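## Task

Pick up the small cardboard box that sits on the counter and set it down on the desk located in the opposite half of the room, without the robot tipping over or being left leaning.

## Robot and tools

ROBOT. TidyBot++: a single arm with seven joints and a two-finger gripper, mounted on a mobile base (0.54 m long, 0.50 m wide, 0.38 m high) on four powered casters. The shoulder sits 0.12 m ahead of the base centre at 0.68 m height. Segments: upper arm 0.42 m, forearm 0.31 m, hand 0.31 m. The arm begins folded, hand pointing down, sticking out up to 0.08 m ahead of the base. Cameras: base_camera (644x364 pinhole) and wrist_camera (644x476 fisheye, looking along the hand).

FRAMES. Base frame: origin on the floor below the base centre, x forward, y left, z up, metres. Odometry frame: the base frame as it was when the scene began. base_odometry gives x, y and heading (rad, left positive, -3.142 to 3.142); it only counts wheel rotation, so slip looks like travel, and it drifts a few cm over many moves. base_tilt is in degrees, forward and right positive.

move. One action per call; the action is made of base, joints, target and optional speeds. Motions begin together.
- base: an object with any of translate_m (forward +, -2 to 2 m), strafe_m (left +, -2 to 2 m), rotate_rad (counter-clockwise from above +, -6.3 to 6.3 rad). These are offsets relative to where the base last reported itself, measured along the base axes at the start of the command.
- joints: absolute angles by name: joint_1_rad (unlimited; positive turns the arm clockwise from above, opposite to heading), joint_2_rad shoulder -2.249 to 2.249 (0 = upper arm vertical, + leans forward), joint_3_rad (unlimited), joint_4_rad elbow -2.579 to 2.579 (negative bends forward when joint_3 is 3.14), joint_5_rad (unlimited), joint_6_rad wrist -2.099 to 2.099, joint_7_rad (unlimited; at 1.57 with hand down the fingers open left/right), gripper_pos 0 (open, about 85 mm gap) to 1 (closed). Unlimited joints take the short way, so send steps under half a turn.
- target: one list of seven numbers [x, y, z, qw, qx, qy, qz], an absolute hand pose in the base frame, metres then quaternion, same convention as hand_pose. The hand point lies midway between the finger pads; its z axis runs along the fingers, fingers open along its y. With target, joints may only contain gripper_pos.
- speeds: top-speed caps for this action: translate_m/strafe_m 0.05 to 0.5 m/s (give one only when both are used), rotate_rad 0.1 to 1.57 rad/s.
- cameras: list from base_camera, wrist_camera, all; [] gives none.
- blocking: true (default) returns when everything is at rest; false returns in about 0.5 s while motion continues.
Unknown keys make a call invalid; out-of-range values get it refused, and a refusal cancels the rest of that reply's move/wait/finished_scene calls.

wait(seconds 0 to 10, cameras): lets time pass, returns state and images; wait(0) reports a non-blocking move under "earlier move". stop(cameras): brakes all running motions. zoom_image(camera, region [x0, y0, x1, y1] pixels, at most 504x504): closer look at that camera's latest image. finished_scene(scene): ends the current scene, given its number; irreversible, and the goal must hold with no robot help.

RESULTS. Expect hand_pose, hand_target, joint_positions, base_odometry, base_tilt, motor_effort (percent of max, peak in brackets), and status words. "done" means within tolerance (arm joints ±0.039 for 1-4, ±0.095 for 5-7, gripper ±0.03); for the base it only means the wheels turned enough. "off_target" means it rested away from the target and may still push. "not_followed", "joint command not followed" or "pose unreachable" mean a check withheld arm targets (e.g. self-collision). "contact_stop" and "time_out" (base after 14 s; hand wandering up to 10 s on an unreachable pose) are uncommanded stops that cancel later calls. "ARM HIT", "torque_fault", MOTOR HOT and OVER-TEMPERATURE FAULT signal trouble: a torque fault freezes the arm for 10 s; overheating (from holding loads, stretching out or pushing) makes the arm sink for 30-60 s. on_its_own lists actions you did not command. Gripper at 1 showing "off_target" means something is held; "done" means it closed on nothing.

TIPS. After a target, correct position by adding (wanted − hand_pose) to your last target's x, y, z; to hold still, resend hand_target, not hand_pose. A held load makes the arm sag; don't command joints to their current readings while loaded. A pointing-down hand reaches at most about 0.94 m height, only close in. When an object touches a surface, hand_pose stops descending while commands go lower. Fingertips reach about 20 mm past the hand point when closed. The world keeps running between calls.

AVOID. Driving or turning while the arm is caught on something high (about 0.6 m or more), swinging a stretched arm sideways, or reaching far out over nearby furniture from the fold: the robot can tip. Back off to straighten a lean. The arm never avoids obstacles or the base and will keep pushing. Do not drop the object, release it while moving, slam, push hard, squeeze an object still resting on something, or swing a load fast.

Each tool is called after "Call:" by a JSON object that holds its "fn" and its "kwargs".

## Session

Call:
{"fn": "move", "kwargs": {"cameras": ["all"]}}

Scene clock: 0.00 s.
base_odometry: x=+0.000 y=+0.000 heading=+0.000
base_tilt: forward=-0.7 right=-0.3
base_status: not commanded
joint_positions: joint_1_rad=+0.045 joint_2_rad=-0.348 joint_3_rad=+3.125 joint_4_rad=-2.512 joint_5_rad=-0.046 joint_6_rad=-0.886 joint_7_rad=+1.529 gripper_pos=+0.000
joint_status: not commanded
motor_effort: joint_1_rad=+0 joint_2_rad=-2 joint_3_rad=+2 joint_4_rad=+15 joint_5_rad=+1 joint_6_rad=+0 joint_7_rad=-1
hand_pose: x=+0.2650 y=+0.0076 z=+0.5918 quat_wxyz=(-0.016, +0.998, -0.049, +0.046) (m; base frame)
hand_target: x=+0.2656 y=+0.0076 z=+0.5921 quat_wxyz=(-0.016, +0.998, -0.049, +0.047) (m; base frame)
hand_status: not commanded
pictures: base_camera, wrist_camera

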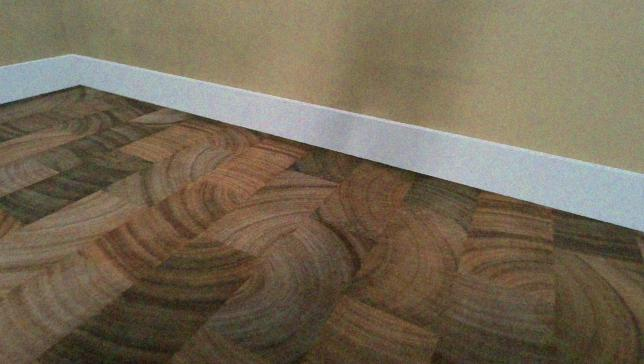

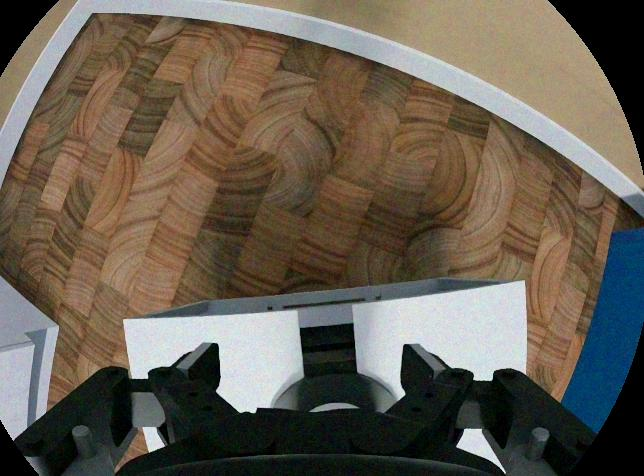

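Call:
{"fn": "move", "kwargs": {"joints": {"joint_1_rad": 0.0, "joint_2_rad": -0.6, "joint_3_rad": 3.1416, "joint_4_rad": -1.9, "joint_5_rad": 0.0, "joint_6_rad": -0.57, "joint_7_rad": 1.57}, "cameras": ["wrist_camera"]}}

Call:
{"fn": "move", "kwargs": {"joints": {"joint_1_rad": -1.0}, "cameras": ["wrist_camera"]}}

Call:
{"fn": "move", "kwargs": {"joints": {"joint_1_rad": -2.0}, "cameras": ["wrist_camera"]}}

Call:
{"fn": "move", "kwargs": {"joints": {"joint_1_rad": -3.0}, "cameras": ["wrist_camera"]}}

Call:
{"fn": "move", "kwargs": {"joints": {"joint_1_rad": 2.28}, "cameras": ["wrist_camera"]}}

Call:
{"fn": "move", "kwargs": {"joints": {"joint_1_rad": 1.28}, "cameras": ["wrist_camera"]}}

Scene clock: 17.23 s.
move: done
base_odometry: x=+0.000 y=+0.000 heading=+0.000
base_tilt: forward=-0.7 right=-0.3
base_status: not commanded
joint_positions: joint_1_rad=+0.023 joint_2_rad=-0.577 joint_3_rad=+3.125 joint_4_rad=-1.913 joint_5_rad=-0.046 joint_6_rad=-0.621 joint_7_rad=+1.529 gripper_pos=+0.000
joint_status: all done
motor_effort: joint_1_rad=-1(1) joint_2_rad=-1(5) joint_3_rad=+2(3) joint_4_rad=+20(22) joint_5_rad=+2(3) joint_6_rad=+7(7) joint_7_rad=-1(3)
hand_pose: x=+0.4835 y=+0.0091 z=+0.9903 quat_wxyz=(-0.027, +0.829, -0.027, +0.558) (m; base frame)
hand_target: x=+0.4818 y=+0.0013 z=+1.0214 quat_wxyz=(+0.000, +0.805, +0.000, +0.594) (m; base frame)
hand_status: not commanded
pictures: wrist_camera

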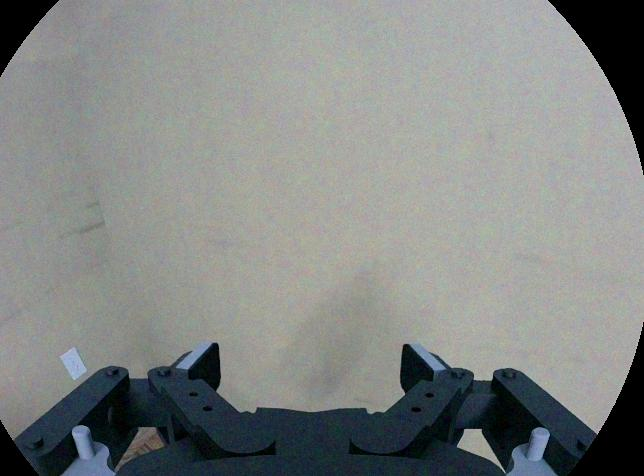

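Scene clock: 19.50 s.
move: done
base_odometry: x=+0.000 y=+0.000 heading=+0.000
base_tilt: forward=-0.7 right=-0.3
base_status: not commanded
joint_positions: joint_1_rad=-0.978 joint_2_rad=-0.577 joint_3_rad=+3.125 joint_4_rad=-1.913 joint_5_rad=-0.046 joint_6_rad=-0.616 joint_7_rad=+1.529 gripper_pos=+0.000
joint_status: all done
motor_effort: joint_1_rad=-1(2) joint_2_rad=-1(2) joint_3_rad=+2(3) joint_4_rad=+22(22) joint_5_rad=+1(2) joint_6_rad=+7(7) joint_7_rad=-1(1)
hand_pose: x=+0.3083 y=+0.3122 z=+0.9915 quat_wxyz=(-0.292, +0.739, +0.374, +0.478) (m; base frame)
hand_target: x=+0.3139 y=+0.3060 z=+1.0214 quat_wxyz=(-0.285, +0.706, +0.385, +0.521) (m; base frame)
hand_status: not commanded
pictures: wrist_camera

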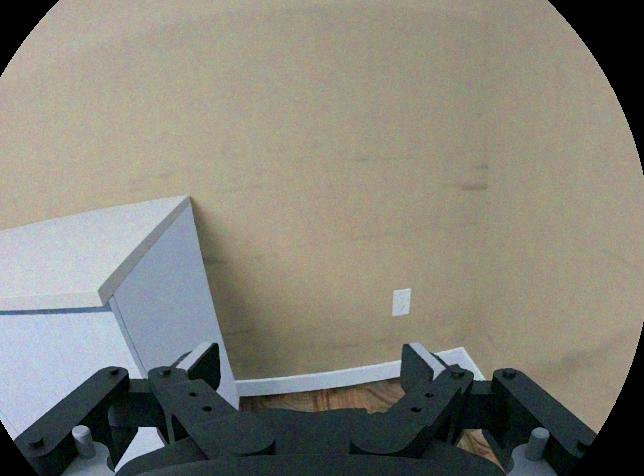

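Scene clock: 21.77 s.
move: done
base_odometry: x=+0.000 y=+0.000 heading=+0.000
base_tilt: forward=-0.8 right=-0.3
base_status: not commanded
joint_positions: joint_1_rad=-1.978 joint_2_rad=-0.577 joint_3_rad=+3.125 joint_4_rad=-1.913 joint_5_rad=-0.046 joint_6_rad=-0.616 joint_7_rad=+1.529 gripper_pos=+0.000
joint_status: all done
motor_effort: joint_1_rad=-1(2) joint_2_rad=-1(2) joint_3_rad=+2(3) joint_4_rad=+21(22) joint_5_rad=+0(2) joint_6_rad=+7(7) joint_7_rad=-1(1)
hand_pose: x=-0.0414 y=+0.3280 z=+0.9916 quat_wxyz=(-0.486, +0.469, +0.682, +0.280) (m; base frame)
hand_target: x=-0.0332 y=+0.3293 z=+1.0214 quat_wxyz=(-0.500, +0.435, +0.677, +0.321) (m; base frame)
hand_status: not commanded
pictures: wrist_camera

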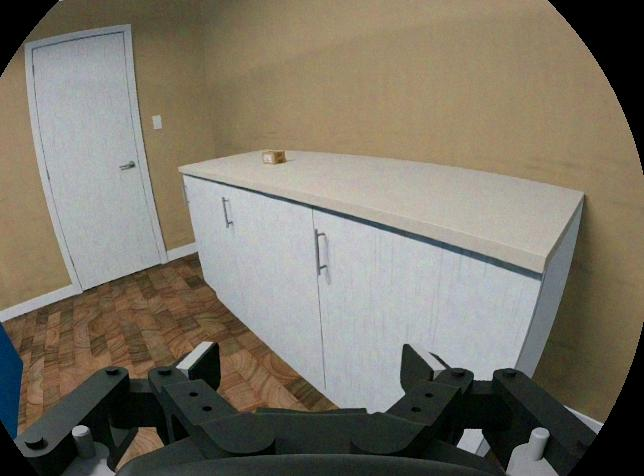

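Scene clock: 24.07 s.
move: done
base_odometry: x=+0.000 y=+0.000 heading=+0.000
base_tilt: forward=-0.7 right=-0.3
base_status: not commanded
joint_positions: joint_1_rad=-2.978 joint_2_rad=-0.577 joint_3_rad=+3.125 joint_4_rad=-1.913 joint_5_rad=-0.046 joint_6_rad=-0.616 joint_7_rad=+1.529 gripper_pos=+0.000
joint_status: all done
motor_effort: joint_1_rad=-1(2) joint_2_rad=-2(2) joint_3_rad=+2(3) joint_4_rad=+21(22) joint_5_rad=+2(2) joint_6_rad=+7(7) joint_7_rad=-1(1)
hand_pose: x=-0.2437 y=+0.0422 z=+0.9916 quat_wxyz=(-0.560, +0.085, +0.824, +0.013) (m; base frame)
hand_target: x=-0.2403 y=+0.0499 z=+1.0214 quat_wxyz=(-0.592, +0.057, +0.803, +0.042) (m; base frame)
hand_status: not commanded
pictures: wrist_camera

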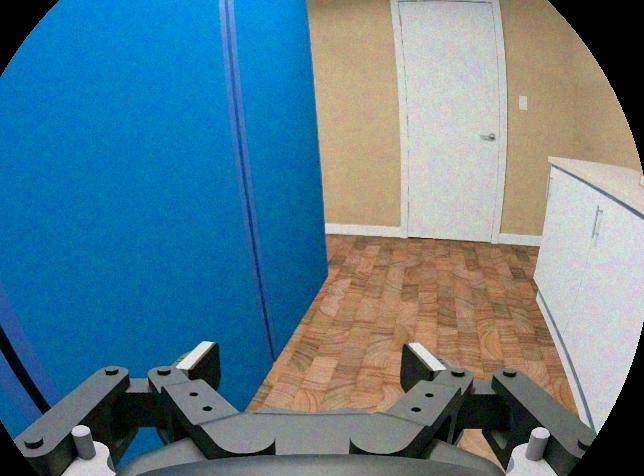

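Scene clock: 26.37 s.
move: done
base_odometry: x=+0.000 y=+0.000 heading=+0.000
base_tilt: forward=-0.8 right=-0.3
base_status: not commanded
joint_positions: joint_1_rad=-3.981 joint_2_rad=-0.577 joint_3_rad=+3.125 joint_4_rad=-1.913 joint_5_rad=-0.046 joint_6_rad=-0.616 joint_7_rad=+1.529 gripper_pos=+0.000
joint_status: all done
motor_effort: joint_1_rad=-1(2) joint_2_rad=+0(2) joint_3_rad=+2(2) joint_4_rad=+21(22) joint_5_rad=+1(2) joint_6_rad=+7(7) joint_7_rad=-1(1)
hand_pose: x=-0.1116 y=-0.2832 z=+0.9917 quat_wxyz=(-0.497, -0.322, +0.763, -0.258) (m; base frame)
hand_target: x=-0.1162 y=-0.2762 z=+1.0214 quat_wxyz=(-0.539, -0.336, +0.731, -0.248) (m; base frame)
hand_status: not commanded
pictures: wrist_camera

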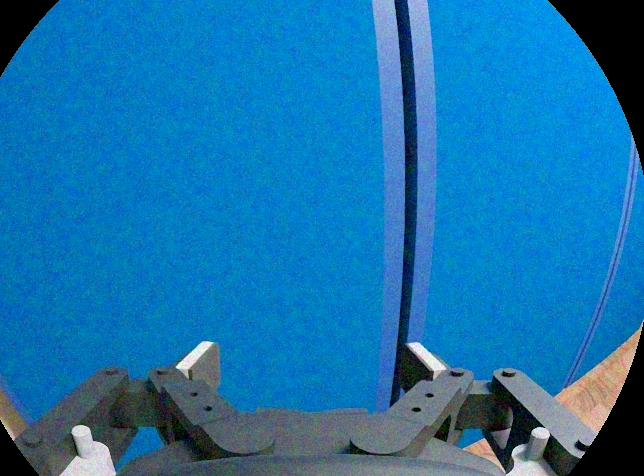

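Scene clock: 28.63 s.
move: done
base_odometry: x=+0.000 y=+0.000 heading=+0.000
base_tilt: forward=-0.8 right=-0.3
base_status: not commanded
joint_positions: joint_1_rad=-4.981 joint_2_rad=-0.577 joint_3_rad=+3.125 joint_4_rad=-1.913 joint_5_rad=-0.046 joint_6_rad=-0.616 joint_7_rad=+1.529 gripper_pos=+0.000
joint_status: all done
motor_effort: joint_1_rad=-1(2) joint_2_rad=-1(2) joint_3_rad=+2(2) joint_4_rad=+21(22) joint_5_rad=+1(2) joint_6_rad=+7(7) joint_7_rad=-1(1)
hand_pose: x=+0.2326 y=-0.3471 z=+0.9917 quat_wxyz=(-0.313, -0.648, +0.515, -0.465) (m; base frame)
hand_target: x=+0.2243 y=-0.3472 z=+1.0214 quat_wxyz=(-0.354, -0.645, +0.481, -0.476) (m; base frame)
hand_status: not commanded
pictures: wrist_camera

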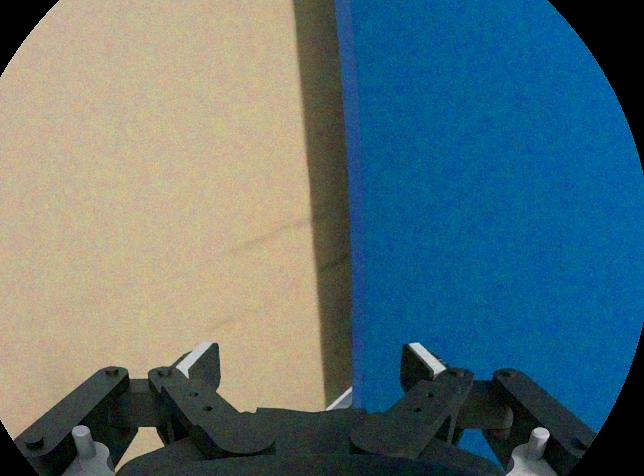

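Call:
{"fn": "move", "kwargs": {"base": {"translate_m": -0.86, "strafe_m": 0.33, "rotate_rad": 1.2}, "joints": {"joint_1_rad": 0.0, "joint_2_rad": -0.6, "joint_3_rad": 3.1416, "joint_4_rad": -1.9, "joint_5_rad": 0.0, "joint_6_rad": -0.8, "joint_7_rad": 1.57}, "cameras": ["all"]}}

Scene clock: 120.90 s.
move: done
base_odometry: x=-0.860 y=+0.330 heading=+1.201
base_tilt: forward=-0.8 right=-0.3
base_status: done
joint_positions: joint_1_rad=-6.261 joint_2_rad=-0.581 joint_3_rad=+3.131 joint_4_rad=-1.913 joint_5_rad=-0.046 joint_6_rad=-0.748 joint_7_rad=+1.529 gripper_pos=+0.000
joint_status: all done
motor_effort: joint_1_rad=-1(3) joint_2_rad=-1(5) joint_3_rad=+2(4) joint_4_rad=+21(23) joint_5_rad=+1(3) joint_6_rad=+6(8) joint_7_rad=-1(2)
hand_pose: x=+0.4652 y=+0.0080 z=+0.9562 quat_wxyz=(+0.027, -0.862, +0.029, -0.506) (m; base frame)
hand_target: x=+0.4530 y=+0.0014 z=+0.9560 quat_wxyz=(+0.000, -0.867, +0.000, -0.498) (m; base frame)
hand_status: not commanded
pictures: base_camera, wrist_camera

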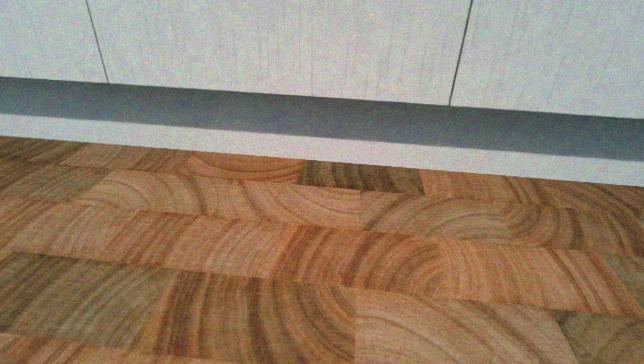

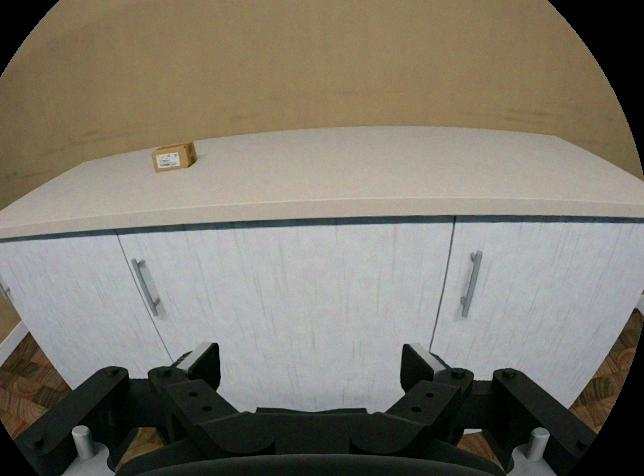

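Call:
{"fn": "zoom_image", "kwargs": {"camera": "wrist_camera", "region": [130, 125, 220, 190]}}

Call:
{"fn": "move", "kwargs": {"base": {"translate_m": 0.12, "strafe_m": 0.30, "rotate_rad": -0.16}, "joints": {"joint_1_rad": 0.05, "joint_3_rad": 3.195, "joint_5_rad": 0.07, "joint_7_rad": 1.63}, "cameras": ["all"]}}

Call:
{"fn": "zoom_image", "kwargs": {"camera": "wrist_camera", "region": [230, 130, 390, 250]}}

Scaled by 5.600.

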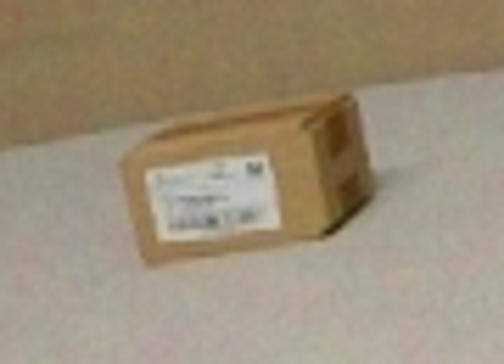

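Scene clock: 180.93 s.
move: done
base_odometry: x=-1.096 y=+0.551 heading=+1.040
base_tilt: forward=-0.8 right=-0.3
base_status: done
joint_positions: joint_1_rad=-6.241 joint_2_rad=-0.582 joint_3_rad=+3.192 joint_4_rad=-1.913 joint_5_rad=+0.014 joint_6_rad=-0.749 joint_7_rad=+1.587 gripper_pos=+0.000
joint_status: all done
motor_effort: joint_1_rad=-1(3) joint_2_rad=-1(2) joint_3_rad=+1(4) joint_4_rad=+21(22) joint_5_rad=+1(3) joint_6_rad=+7(7) joint_7_rad=-1(2)
hand_pose: x=+0.4636 y=-0.0386 z=+0.9559 quat_wxyz=(-0.020, -0.862, +0.035, -0.505) (m; base frame)
hand_target: x=+0.4500 y=-0.0539 z=+0.9561 quat_wxyz=(-0.059, -0.867, +0.014, -0.494) (m; base frame)
hand_status: not commanded
pictures: base_camera, wrist_camera

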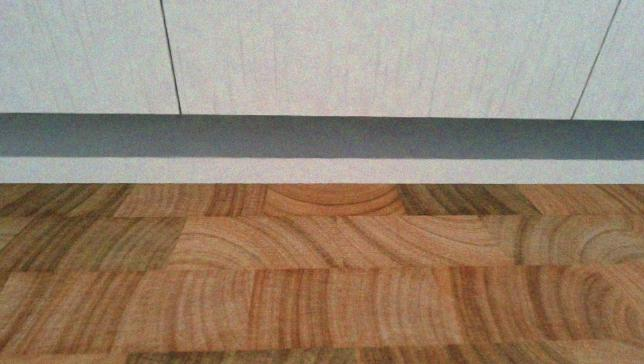

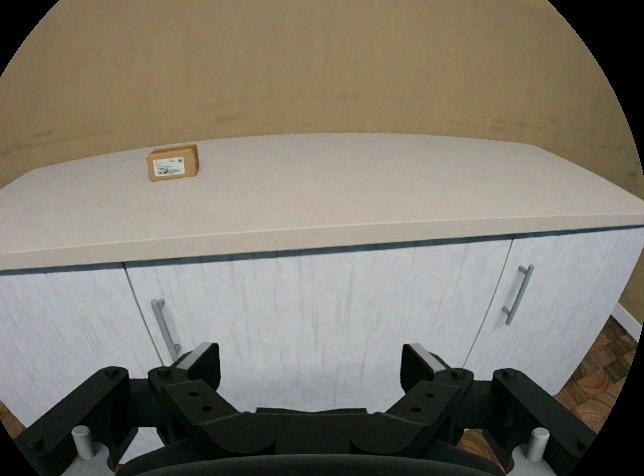

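Scaled by 3.150.

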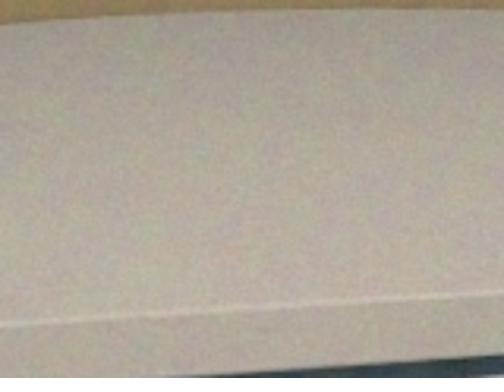

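Call:
{"fn": "zoom_image", "kwargs": {"camera": "wrist_camera", "region": [138, 132, 210, 192]}}

Call:
{"fn": "move", "kwargs": {"base": {"translate_m": 0.22, "strafe_m": 0.19}, "cameras": ["all"]}}

Call:
{"fn": "zoom_image", "kwargs": {"camera": "wrist_camera", "region": [255, 140, 365, 230]}}

Scaled by 7.000.

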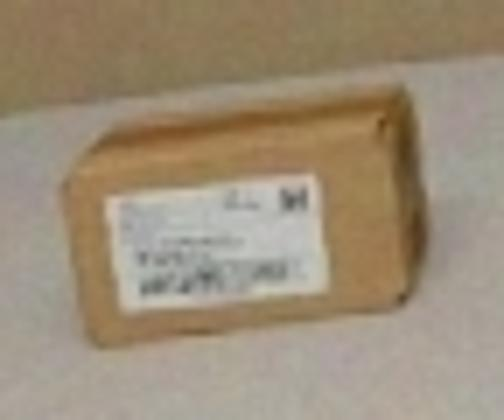

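Scene clock: 312.83 s.
move: done
base_odometry: x=-1.149 y=+0.836 heading=+1.040
base_tilt: forward=-0.8 right=-0.3
base_status: done
joint_positions: joint_1_rad=-6.241 joint_2_rad=-0.584 joint_3_rad=+3.192 joint_4_rad=-1.913 joint_5_rad=+0.014 joint_6_rad=-0.750 joint_7_rad=+1.587 gripper_pos=+0.000
joint_status: not commanded
motor_effort: joint_1_rad=-1(1) joint_2_rad=-1(4) joint_3_rad=+1(3) joint_4_rad=+22(22) joint_5_rad=+1(3) joint_6_rad=+6(7) joint_7_rad=-1(1)
hand_pose: x=+0.4628 y=-0.0386 z=+0.9566 quat_wxyz=(-0.020, -0.862, +0.035, -0.506) (m; base frame)
hand_target: x=+0.4500 y=-0.0539 z=+0.9561 quat_wxyz=(-0.059, -0.867, +0.014, -0.494) (m; base frame)
hand_status: not commanded
pictures: base_camera, wrist_camera

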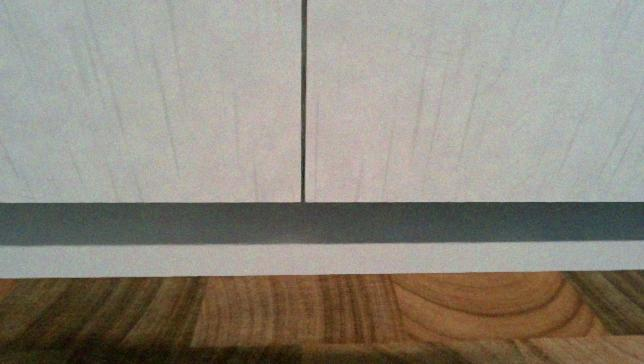

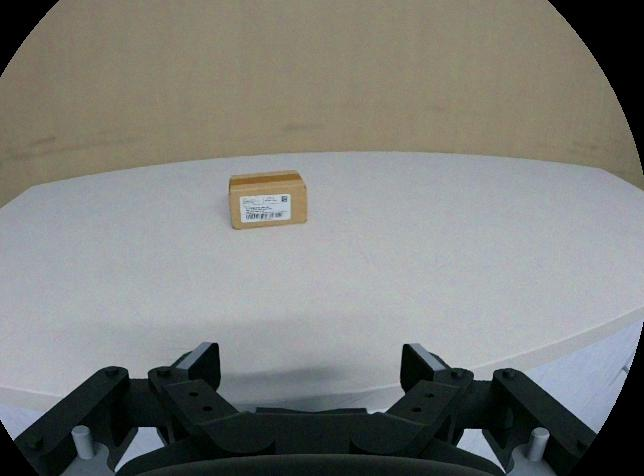

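Scaled by 4.582.

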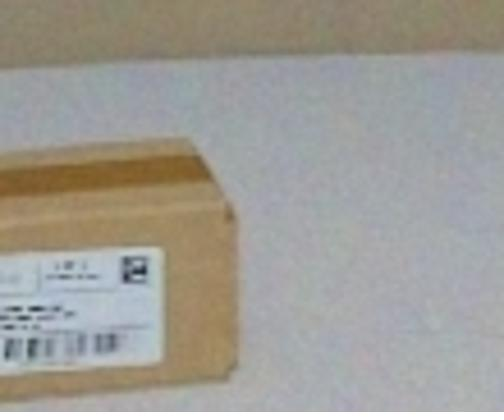

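Call:
{"fn": "move", "kwargs": {"joints": {"joint_1_rad": -0.032, "joint_2_rad": 0.333, "joint_3_rad": 3.195, "joint_4_rad": -0.521, "joint_5_rad": 0.07, "joint_6_rad": -2.077, "joint_7_rad": 3.30}, "cameras": ["wrist_camera"]}}

Call:
{"fn": "move", "kwargs": {"base": {"translate_m": 0.165}, "speeds": {"translate_m": 0.2}, "cameras": ["all"]}}

Scene clock: 432.73 s.
move: done
base_odometry: x=-1.149 y=+0.836 heading=+1.040
base_tilt: forward=-0.7 right=-0.3
base_status: not commanded
joint_positions: joint_1_rad=-6.292 joint_2_rad=+0.324 joint_3_rad=+3.192 joint_4_rad=-0.538 joint_5_rad=+0.014 joint_6_rad=-2.025 joint_7_rad=+3.253 gripper_pos=+0.000
joint_status: all done
motor_effort: joint_1_rad=+0(2) joint_2_rad=-27(29) joint_3_rad=+1(2) joint_4_rad=+15(22) joint_5_rad=+1(3) joint_6_rad=+1(8) joint_7_rad=-1(2)
hand_pose: x=+0.5701 y=-0.0154 z=+0.9840 quat_wxyz=(-0.105, -0.678, -0.724, -0.072) (m; base frame)
hand_target: x=+0.5583 y=-0.0205 z=+0.9823 quat_wxyz=(-0.105, -0.666, -0.737, -0.039) (m; base frame)
hand_status: not commanded
pictures: wrist_camera

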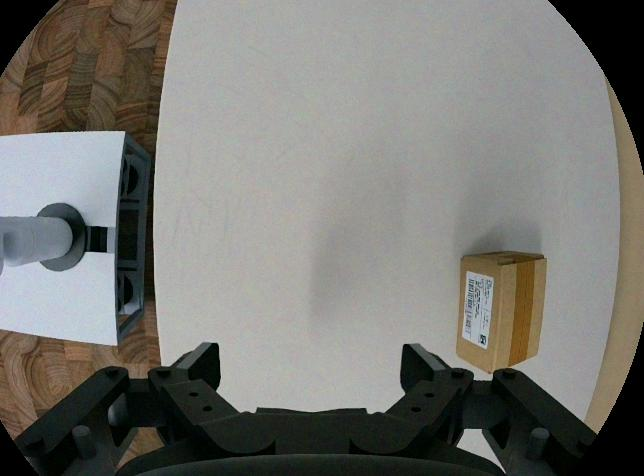

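Scene clock: 434.30 s.
move: done
base_odometry: x=-1.066 y=+0.979 heading=+1.041
base_tilt: forward=-0.7 right=-0.3
base_status: done
joint_positions: joint_1_rad=-6.294 joint_2_rad=+0.340 joint_3_rad=+3.192 joint_4_rad=-0.535 joint_5_rad=+0.014 joint_6_rad=-2.031 joint_7_rad=+3.255 gripper_pos=+0.000
joint_status: not commanded
motor_effort: joint_1_rad=-1(2) joint_2_rad=-28(31) joint_3_rad=+1(1) joint_4_rad=+14(15) joint_5_rad=+1(2) joint_6_rad=+1(2) joint_7_rad=-1(1)
hand_pose: x=+0.5733 y=-0.0147 z=+0.9773 quat_wxyz=(-0.099, -0.677, -0.726, -0.066) (m; base frame)
hand_target: x=+0.5583 y=-0.0205 z=+0.9823 quat_wxyz=(-0.105, -0.666, -0.737, -0.039) (m; base frame)
hand_status: not commanded
pictures: base_camera, wrist_camera

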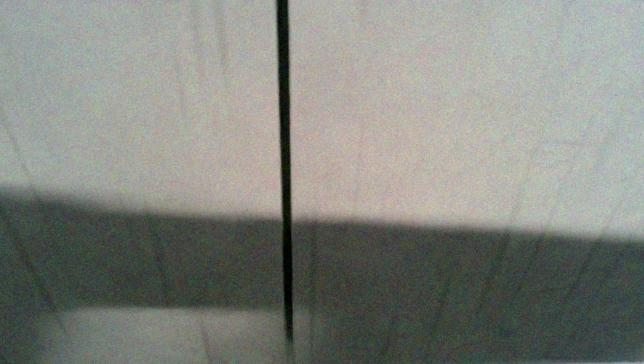

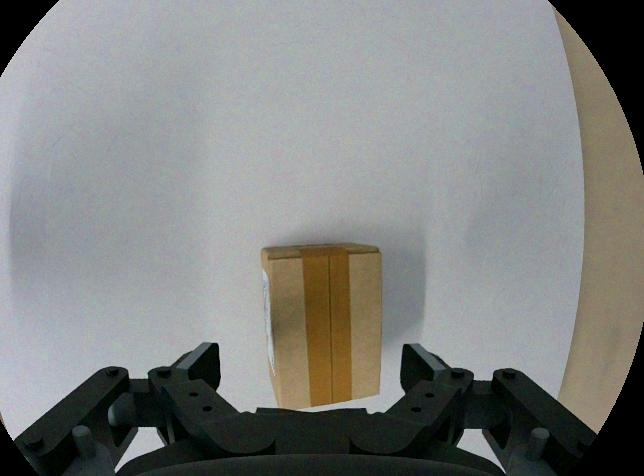

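Call:
{"fn": "move", "kwargs": {"base": {"translate_m": 0.0147, "strafe_m": 0.009}, "speeds": {"translate_m": 0.1}, "cameras": ["wrist_camera"]}}

Call:
{"fn": "move", "kwargs": {"joints": {"joint_2_rad": 0.282, "joint_4_rad": -0.725, "joint_6_rad": -1.879}, "cameras": ["wrist_camera"]}}

Scene clock: 500.10 s.
move: done
base_odometry: x=-1.066 y=+0.996 heading=+1.040
base_tilt: forward=-0.7 right=-0.3
base_status: done
joint_positions: joint_1_rad=-6.299 joint_2_rad=+0.346 joint_3_rad=+3.192 joint_4_rad=-0.535 joint_5_rad=+0.014 joint_6_rad=-2.032 joint_7_rad=+3.255 gripper_pos=+0.000
joint_status: not commanded
motor_effort: joint_1_rad=-1(3) joint_2_rad=-28(31) joint_3_rad=+1(1) joint_4_rad=+14(15) joint_5_rad=+1(2) joint_6_rad=+1(2) joint_7_rad=-1(1)
hand_pose: x=+0.5749 y=-0.0122 z=+0.9746 quat_wxyz=(-0.096, -0.675, -0.728, -0.064) (m; base frame)
hand_target: x=+0.5583 y=-0.0205 z=+0.9823 quat_wxyz=(-0.105, -0.666, -0.737, -0.039) (m; base frame)
hand_status: not commanded
pictures: wrist_camera

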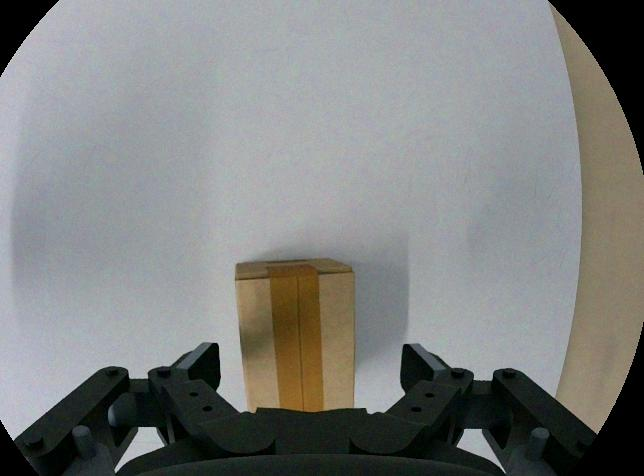

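Scene clock: 501.57 s.
move: off_target
base_odometry: x=-1.066 y=+0.996 heading=+1.040
base_tilt: forward=-0.8 right=-0.3
base_status: not commanded
joint_positions: joint_1_rad=-6.299 joint_2_rad=+0.325 joint_3_rad=+3.192 joint_4_rad=-0.712 joint_5_rad=+0.014 joint_6_rad=-1.927 joint_7_rad=+3.255 gripper_pos=+0.000
joint_status: joint_2_rad off_target (ended at +0.325, target +0.282); the others done
motor_effort: joint_1_rad=+0(2) joint_2_rad=-28(30) joint_3_rad=+1(1) joint_4_rad=+15(16) joint_5_rad=+1(2) joint_6_rad=+1(1) joint_7_rad=-1(1)
hand_pose: x=+0.5792 y=-0.0136 z=+0.9341 quat_wxyz=(-0.077, -0.677, -0.731, -0.047) (m; base frame)
hand_target: x=+0.5802 y=-0.0242 z=+0.9536 quat_wxyz=(-0.123, -0.661, -0.739, -0.052) (m; base frame)
hand_status: not commanded
pictures: wrist_camera

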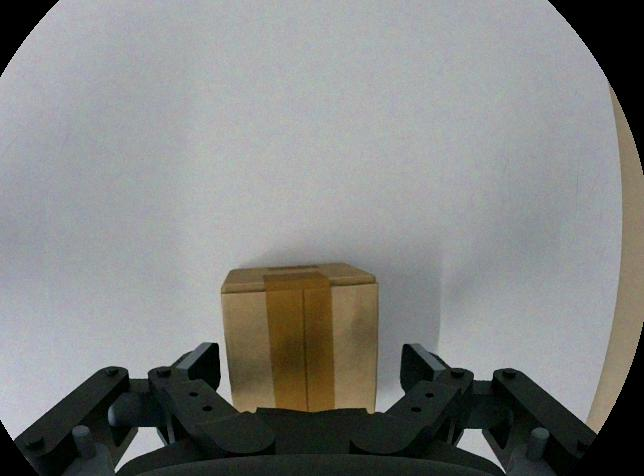

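Call:
{"fn": "move", "kwargs": {"joints": {"gripper_pos": 0.24}, "cameras": ["wrist_camera"]}}

Call:
{"fn": "move", "kwargs": {"joints": {"gripper_pos": 0.32}, "cameras": ["wrist_camera"]}}

Scene clock: 516.97 s.
move: done
base_odometry: x=-1.066 y=+0.996 heading=+1.040
base_tilt: forward=-0.7 right=-0.3
base_status: not commanded
joint_positions: joint_1_rad=-6.299 joint_2_rad=+0.324 joint_3_rad=+3.192 joint_4_rad=-0.712 joint_5_rad=+0.014 joint_6_rad=-1.927 joint_7_rad=+3.255 gripper_pos=+0.240
joint_status: all done
motor_effort: joint_1_rad=-1(1) joint_2_rad=-28(29) joint_3_rad=+0(1) joint_4_rad=+15(16) joint_5_rad=+1(2) joint_6_rad=+1(1) joint_7_rad=-1(1)
hand_pose: x=+0.5791 y=-0.0136 z=+0.9343 quat_wxyz=(-0.077, -0.677, -0.731, -0.047) (m; base frame)
hand_target: x=+0.5802 y=-0.0242 z=+0.9536 quat_wxyz=(-0.123, -0.661, -0.739, -0.052) (m; base frame)
hand_status: not commanded
pictures: wrist_camera

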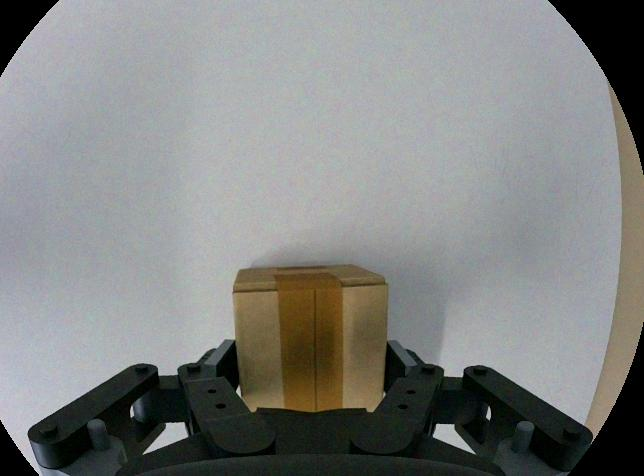

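Scene clock: 517.60 s.
move: done
base_odometry: x=-1.066 y=+0.996 heading=+1.040
base_tilt: forward=-0.7 right=-0.3
base_status: not commanded
joint_positions: joint_1_rad=-6.299 joint_2_rad=+0.319 joint_3_rad=+3.192 joint_4_rad=-0.715 joint_5_rad=+0.014 joint_6_rad=-1.925 joint_7_rad=+3.255 gripper_pos=+0.308
joint_status: all done
motor_effort: joint_1_rad=-2(2) joint_2_rad=-28(29) joint_3_rad=+1(1) joint_4_rad=+16(16) joint_5_rad=+1(2) joint_6_rad=+0(1) joint_7_rad=-1(1)
hand_pose: x=+0.5778 y=-0.0137 z=+0.9358 quat_wxyz=(-0.078, -0.677, -0.730, -0.049) (m; base frame)
hand_target: x=+0.5802 y=-0.0242 z=+0.9536 quat_wxyz=(-0.123, -0.661, -0.739, -0.052) (m; base frame)
hand_status: not commanded
pictures: wrist_camera

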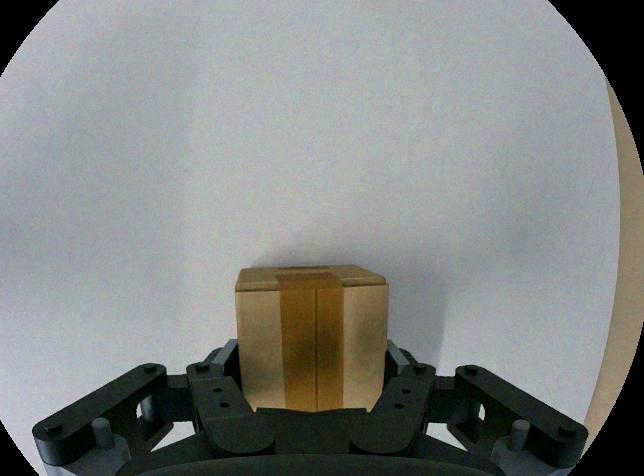

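Call:
{"fn": "move", "kwargs": {"joints": {"gripper_pos": 0.35}, "cameras": []}}

Call:
{"fn": "move", "kwargs": {"joints": {"joint_4_rad": -0.562}, "cameras": ["wrist_camera"]}}

Scene clock: 537.07 s.
move: done
base_odometry: x=-1.066 y=+0.996 heading=+1.040
base_tilt: forward=-0.7 right=-0.3
base_status: not commanded
joint_positions: joint_1_rad=-6.299 joint_2_rad=+0.317 joint_3_rad=+3.192 joint_4_rad=-0.716 joint_5_rad=+0.014 joint_6_rad=-1.924 joint_7_rad=+3.255 gripper_pos=+0.328
joint_status: all done
motor_effort: joint_1_rad=-1(1) joint_2_rad=-28(29) joint_3_rad=+1(1) joint_4_rad=+15(16) joint_5_rad=+2(2) joint_6_rad=+1(1) joint_7_rad=-1(1)
hand_pose: x=+0.5775 y=-0.0137 z=+0.9365 quat_wxyz=(-0.079, -0.677, -0.730, -0.049) (m; base frame)
hand_target: x=+0.5802 y=-0.0242 z=+0.9536 quat_wxyz=(-0.123, -0.661, -0.739, -0.052) (m; base frame)
hand_status: not commanded
pictures: none
No camera images: "cameras" was empty.

Scene clock: 538.17 s.
move: done
base_odometry: x=-1.066 y=+0.996 heading=+1.040
base_tilt: forward=-0.7 right=-0.3
base_status: not commanded
joint_positions: joint_1_rad=-6.299 joint_2_rad=+0.315 joint_3_rad=+3.192 joint_4_rad=-0.579 joint_5_rad=+0.014 joint_6_rad=-1.924 joint_7_rad=+3.255 gripper_pos=+0.328
joint_status: all done
motor_effort: joint_1_rad=-1(2) joint_2_rad=-28(30) joint_3_rad=+1(1) joint_4_rad=+16(17) joint_5_rad=+1(2) joint_6_rad=+2(2) joint_7_rad=-1(1)
hand_pose: x=+0.5937 y=-0.0135 z=+0.9833 quat_wxyz=(-0.131, -0.671, -0.724, -0.095) (m; base frame)
hand_target: x=+0.5972 y=-0.0237 z=+1.0112 quat_wxyz=(-0.184, -0.653, -0.727, -0.105) (m; base frame)
hand_status: not commanded
pictures: wrist_camera

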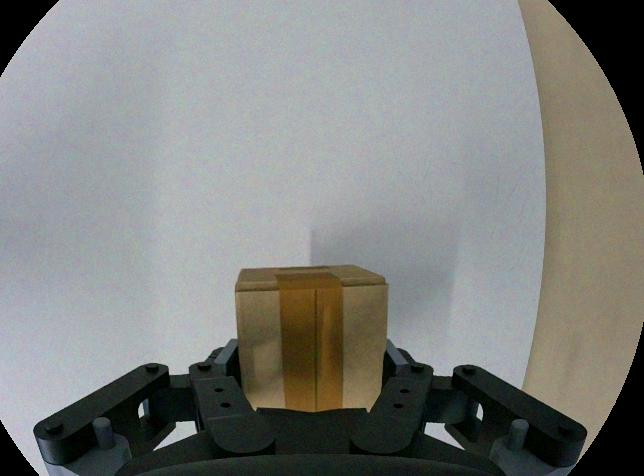

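Call:
{"fn": "move", "kwargs": {"base": {"translate_m": -0.40}, "joints": {"joint_4_rad": -0.38}, "cameras": ["wrist_camera"]}}

Call:
{"fn": "move", "kwargs": {"base": {"strafe_m": 0.88, "translate_m": 0.04, "rotate_rad": -3.12}, "joints": {"joint_1_rad": 0.0, "joint_2_rad": -0.6, "joint_4_rad": -1.9, "joint_6_rad": -0.57, "joint_7_rad": 1.57}, "cameras": ["all"]}}

Scene clock: 583.90 s.
move: done
base_odometry: x=-1.268 y=+0.651 heading=+1.040
base_tilt: forward=-0.7 right=-0.3
base_status: done
joint_positions: joint_1_rad=-6.300 joint_2_rad=+0.302 joint_3_rad=+3.192 joint_4_rad=-0.395 joint_5_rad=+0.015 joint_6_rad=-1.922 joint_7_rad=+3.255 gripper_pos=+0.328
joint_status: all done
motor_effort: joint_1_rad=+0(2) joint_2_rad=-27(35) joint_3_rad=+1(1) joint_4_rad=+14(17) joint_5_rad=+2(2) joint_6_rad=+4(5) joint_7_rad=-1(1)
hand_pose: x=+0.6014 y=-0.0127 z=+1.0548 quat_wxyz=(-0.204, -0.656, -0.709, -0.159) (m; base frame)
hand_target: x=+0.6048 y=-0.0229 z=+1.0778 quat_wxyz=(-0.250, -0.640, -0.708, -0.162) (m; base frame)
hand_status: not commanded
pictures: wrist_camera

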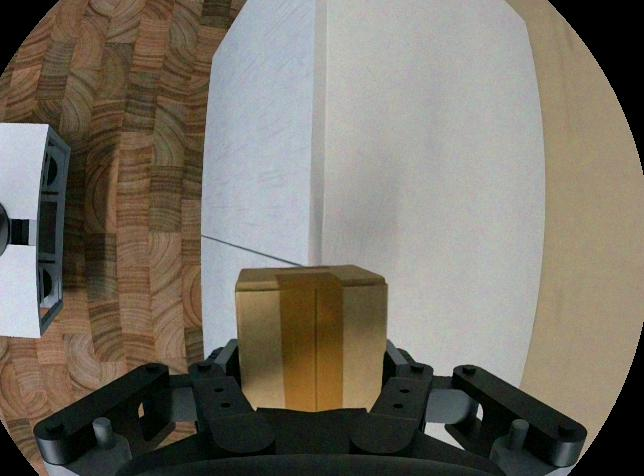

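Scene clock: 587.93 s.
move: done
base_odometry: x=-2.007 y=+1.131 heading=-2.079
base_tilt: forward=-0.7 right=-0.3
base_status: done
joint_positions: joint_1_rad=-6.299 joint_2_rad=-0.579 joint_3_rad=+3.192 joint_4_rad=-1.893 joint_5_rad=+0.016 joint_6_rad=-0.623 joint_7_rad=+1.615 gripper_pos=+0.328
joint_status: all done
motor_effort: joint_1_rad=+1(2) joint_2_rad=-2(30) joint_3_rad=+1(3) joint_4_rad=+23(24) joint_5_rad=+0(2) joint_6_rad=+8(8) joint_7_rad=-1(2)
hand_pose: x=+0.4839 y=-0.0201 z=+1.0022 quat_wxyz=(-0.016, -0.824, -0.002, -0.566) (m; base frame)
hand_target: x=+0.4812 y=-0.0366 z=+1.0214 quat_wxyz=(-0.033, -0.805, +0.014, -0.593) (m; base frame)
hand_status: not commanded
pictures: base_camera, wrist_camera

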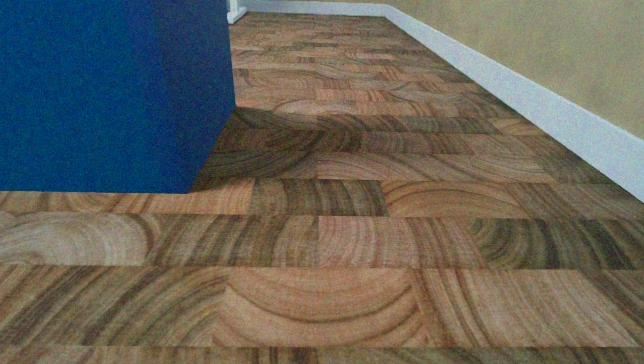

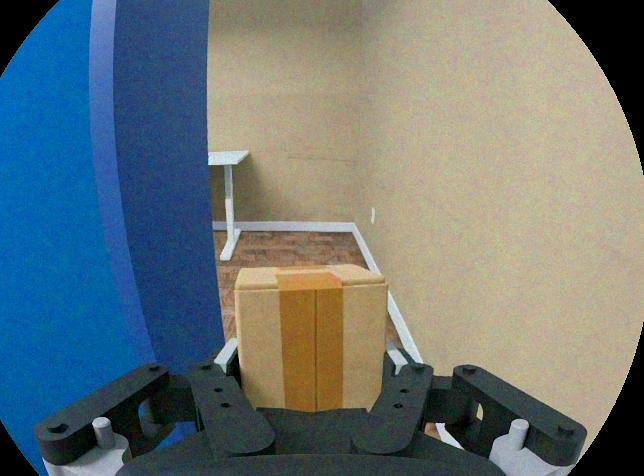

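Call:
{"fn": "move", "kwargs": {"base": {"translate_m": 0.38, "strafe_m": -0.139, "rotate_rad": 0.02}, "cameras": ["base_camera"]}}

Call:
{"fn": "move", "kwargs": {"base": {"translate_m": 1.37}, "cameras": ["all"]}}

Scene clock: 630.73 s.
move: done
base_odometry: x=-2.314 y=+0.867 heading=-2.060
base_tilt: forward=-0.7 right=-0.3
base_status: done
joint_positions: joint_1_rad=-6.299 joint_2_rad=-0.585 joint_3_rad=+3.192 joint_4_rad=-1.895 joint_5_rad=+0.016 joint_6_rad=-0.619 joint_7_rad=+1.615 gripper_pos=+0.328
joint_status: not commanded
motor_effort: joint_1_rad=+0(2) joint_2_rad=-1(7) joint_3_rad=+1(3) joint_4_rad=+23(24) joint_5_rad=+1(2) joint_6_rad=+8(9) joint_7_rad=-1(1)
hand_pose: x=+0.4824 y=-0.0202 z=+1.0046 quat_wxyz=(-0.016, -0.822, -0.002, -0.569) (m; base frame)
hand_target: x=+0.4812 y=-0.0366 z=+1.0214 quat_wxyz=(-0.033, -0.805, +0.014, -0.593) (m; base frame)
hand_status: not commanded
pictures: base_camera

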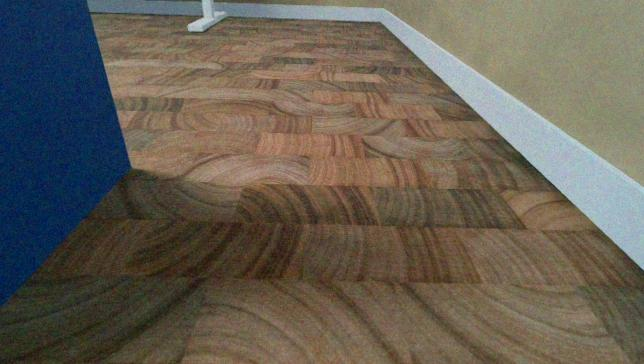

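Scene clock: 634.53 s.
move: done
base_odometry: x=-2.958 y=-0.343 heading=-2.060
base_tilt: forward=-0.7 right=-0.3
base_status: done
joint_positions: joint_1_rad=-6.299 joint_2_rad=-0.589 joint_3_rad=+3.192 joint_4_rad=-1.895 joint_5_rad=+0.016 joint_6_rad=-0.617 joint_7_rad=+1.615 gripper_pos=+0.328
joint_status: not commanded
motor_effort: joint_1_rad=+0(2) joint_2_rad=-2(5) joint_3_rad=+0(2) joint_4_rad=+23(23) joint_5_rad=+1(2) joint_6_rad=+8(8) joint_7_rad=-1(1)
hand_pose: x=+0.4812 y=-0.0202 z=+1.0061 quat_wxyz=(-0.016, -0.821, -0.002, -0.571) (m; base frame)
hand_target: x=+0.4812 y=-0.0366 z=+1.0214 quat_wxyz=(-0.033, -0.805, +0.014, -0.593) (m; base frame)
hand_status: not commanded
pictures: base_camera, wrist_camera

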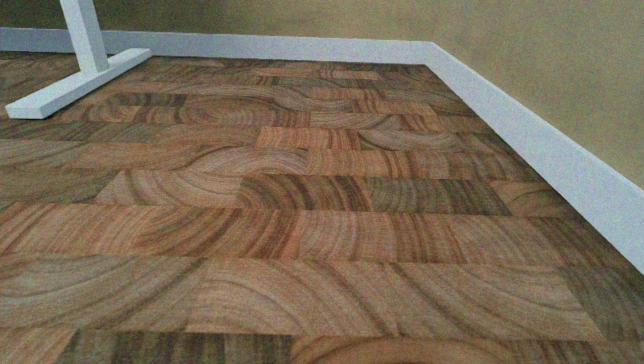

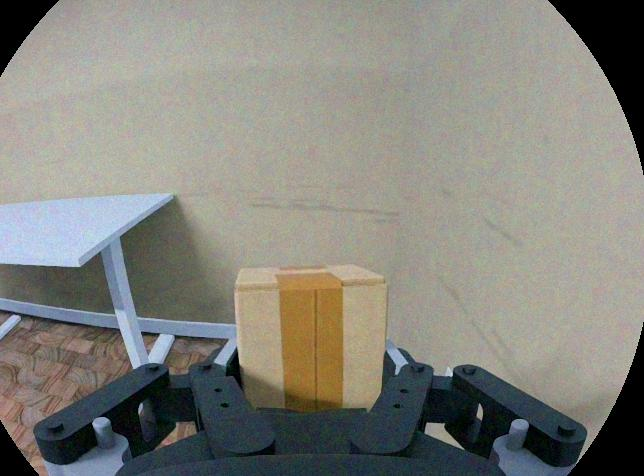

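Call:
{"fn": "move", "kwargs": {"base": {"translate_m": 0.61, "strafe_m": 0.90, "rotate_rad": 0.03}, "cameras": ["all"]}}

Call:
{"fn": "move", "kwargs": {"joints": {"joint_1_rad": -0.03, "joint_2_rad": 0.441, "joint_4_rad": -0.63, "joint_6_rad": -2.098}, "cameras": ["wrist_camera"]}}

Scene clock: 708.40 s.
move: done
base_odometry: x=-2.450 y=-1.304 heading=-2.030
base_tilt: forward=-0.7 right=-0.3
base_status: done
joint_positions: joint_1_rad=-6.299 joint_2_rad=-0.589 joint_3_rad=+3.193 joint_4_rad=-1.895 joint_5_rad=+0.016 joint_6_rad=-0.617 joint_7_rad=+1.615 gripper_pos=+0.328
joint_status: not commanded
motor_effort: joint_1_rad=-1(2) joint_2_rad=-1(3) joint_3_rad=+1(3) joint_4_rad=+22(23) joint_5_rad=+1(2) joint_6_rad=+8(8) joint_7_rad=-1(1)
hand_pose: x=+0.4811 y=-0.0205 z=+1.0061 quat_wxyz=(-0.016, -0.821, -0.001, -0.571) (m; base frame)
hand_target: x=+0.4812 y=-0.0366 z=+1.0214 quat_wxyz=(-0.033, -0.805, +0.014, -0.593) (m; base frame)
hand_status: not commanded
pictures: base_camera, wrist_camera

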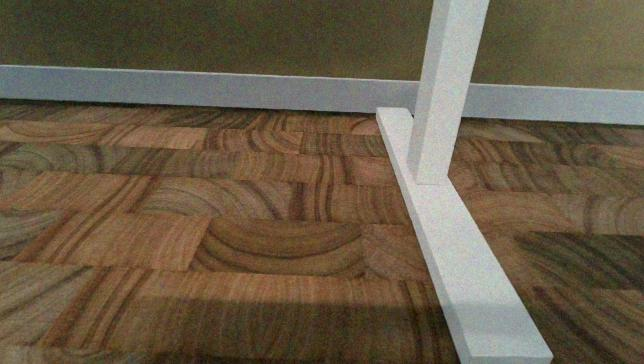

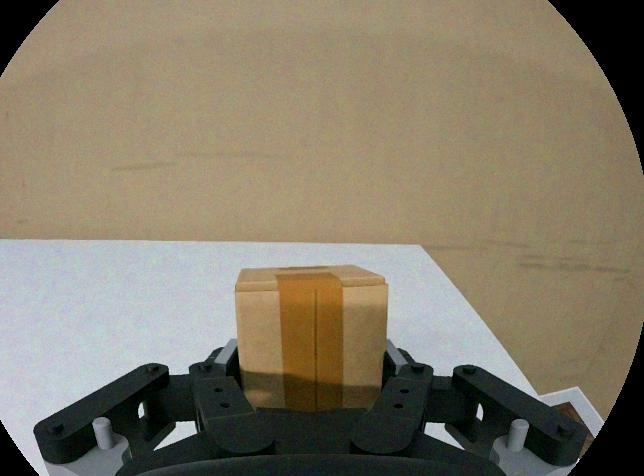

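Scene clock: 711.33 s.
move: done
base_odometry: x=-2.450 y=-1.304 heading=-2.030
base_tilt: forward=-0.8 right=-0.3
base_status: not commanded
joint_positions: joint_1_rad=-6.299 joint_2_rad=+0.442 joint_3_rad=+3.193 joint_4_rad=-0.650 joint_5_rad=+0.016 joint_6_rad=-2.037 joint_7_rad=+1.615 gripper_pos=+0.328
joint_status: all done
joint sent to its limit — joint_6_rad, lower limit.
motor_effort: joint_1_rad=+0(2) joint_2_rad=-33(35) joint_3_rad=+0(1) joint_4_rad=+16(24) joint_5_rad=+1(3) joint_6_rad=+0(9) joint_7_rad=-1(1)
hand_pose: x=+0.5819 y=-0.0126 z=+0.8958 quat_wxyz=(-0.018, -1.000, -0.003, -0.006) (m; base frame)
hand_target: x=+0.5685 y=-0.0207 z=+0.9026 quat_wxyz=(-0.042, -0.999, +0.027, +0.009) (m; base frame)
hand_status: not commanded
pictures: wrist_camera

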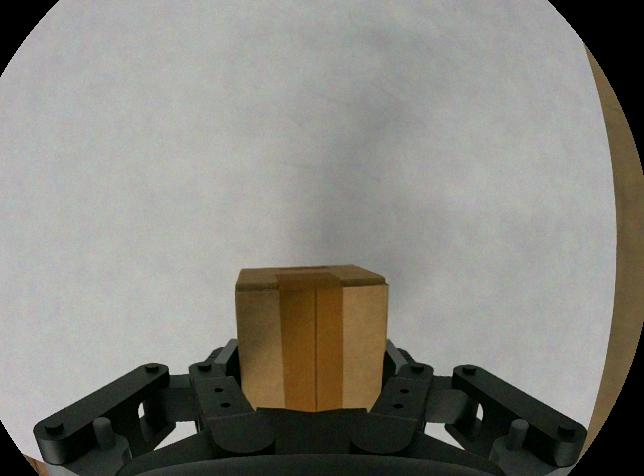

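Call:
{"fn": "move", "kwargs": {"joints": {"joint_2_rad": 0.344, "joint_4_rad": -0.8875, "joint_6_rad": -1.829}, "cameras": ["wrist_camera"]}}

Call:
{"fn": "zoom_image", "kwargs": {"camera": "wrist_camera", "region": [180, 240, 440, 420]}}

Scene clock: 736.93 s.
move: off_target
base_odometry: x=-2.450 y=-1.304 heading=-2.030
base_tilt: forward=-0.7 right=-0.3
base_status: not commanded
joint_positions: joint_1_rad=-6.299 joint_2_rad=+0.390 joint_3_rad=+3.193 joint_4_rad=-0.875 joint_5_rad=+0.016 joint_6_rad=-1.880 joint_7_rad=+1.615 gripper_pos=+0.328
joint_status: joint_2_rad off_target (ended at +0.390, target +0.344); the others done
motor_effort: joint_1_rad=+0(2) joint_2_rad=-33(35) joint_3_rad=+1(1) joint_4_rad=+17(17) joint_5_rad=+2(2) joint_6_rad=-1(2) joint_7_rad=-1(1)
hand_pose: x=+0.5781 y=-0.0146 z=+0.8546 quat_wxyz=(-0.017, -1.000, -0.004, +0.002) (m; base frame)
hand_target: x=+0.5824 y=-0.0256 z=+0.8733 quat_wxyz=(-0.043, -0.998, +0.020, -0.040) (m; base frame)
hand_status: not commanded
pictures: wrist_camera

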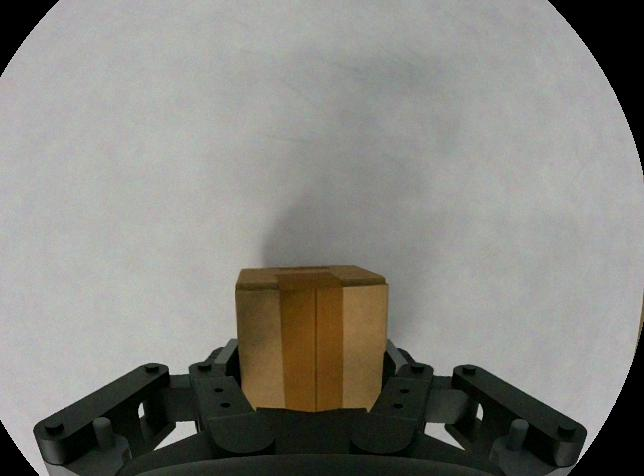

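Scaled by 1.938.

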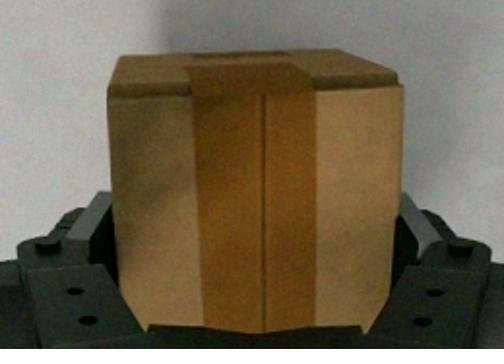

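Call:
{"fn": "move", "kwargs": {"joints": {"joint_2_rad": 0.250, "joint_4_rad": -0.905, "joint_6_rad": -1.731}, "cameras": []}}

Call:
{"fn": "move", "kwargs": {"joints": {"joint_7_rad": 3.30}, "cameras": ["wrist_camera"]}}

Call:
{"fn": "zoom_image", "kwargs": {"camera": "wrist_camera", "region": [180, 240, 440, 420]}}

Scene clock: 779.27 s.
move: done
base_odometry: x=-2.450 y=-1.304 heading=-2.030
base_tilt: forward=-0.7 right=-0.3
base_status: not commanded
joint_positions: joint_1_rad=-6.299 joint_2_rad=+0.283 joint_3_rad=+3.193 joint_4_rad=-0.896 joint_5_rad=+0.016 joint_6_rad=-1.781 joint_7_rad=+1.615 gripper_pos=+0.328
joint_status: all done
motor_effort: joint_1_rad=+0(1) joint_2_rad=-29(35) joint_3_rad=+1(1) joint_4_rad=+18(18) joint_5_rad=+2(2) joint_6_rad=+1(1) joint_7_rad=-1(1)
hand_pose: x=+0.5835 y=-0.0160 z=+0.8997 quat_wxyz=(-0.018, -0.996, -0.003, -0.090) (m; base frame)
hand_target: x=+0.5891 y=-0.0273 z=+0.9162 quat_wxyz=(-0.041, -0.991, +0.020, -0.127) (m; base frame)
hand_status: not commanded
pictures: none
No camera images: "cameras" was empty.

Scene clock: 781.53 s.
move: done
base_odometry: x=-2.450 y=-1.304 heading=-2.030
base_tilt: forward=-0.7 right=-0.3
base_status: not commanded
joint_positions: joint_1_rad=-6.299 joint_2_rad=+0.283 joint_3_rad=+3.193 joint_4_rad=-0.896 joint_5_rad=+0.016 joint_6_rad=-1.781 joint_7_rad=+3.255 gripper_pos=+0.328
joint_status: all done
motor_effort: joint_1_rad=+0(2) joint_2_rad=-29(29) joint_3_rad=+1(1) joint_4_rad=+17(18) joint_5_rad=+1(3) joint_6_rad=+1(1) joint_7_rad=-1(3)
hand_pose: x=+0.5836 y=-0.0160 z=+0.8997 quat_wxyz=(-0.078, -0.677, -0.730, -0.048) (m; base frame)
hand_target: x=+0.5891 y=-0.0273 z=+0.9162 quat_wxyz=(-0.124, -0.658, -0.741, -0.051) (m; base frame)
hand_status: not commanded
pictures: wrist_camera

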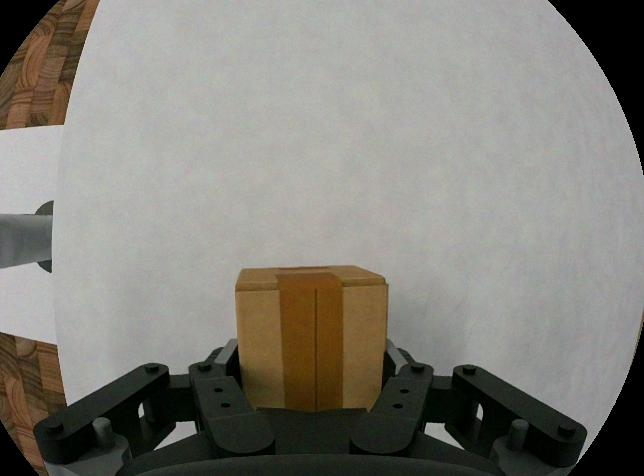

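Scaled by 1.938.

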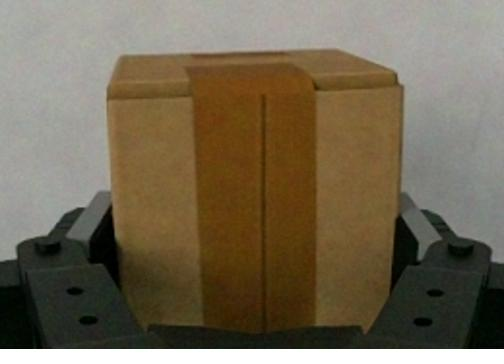

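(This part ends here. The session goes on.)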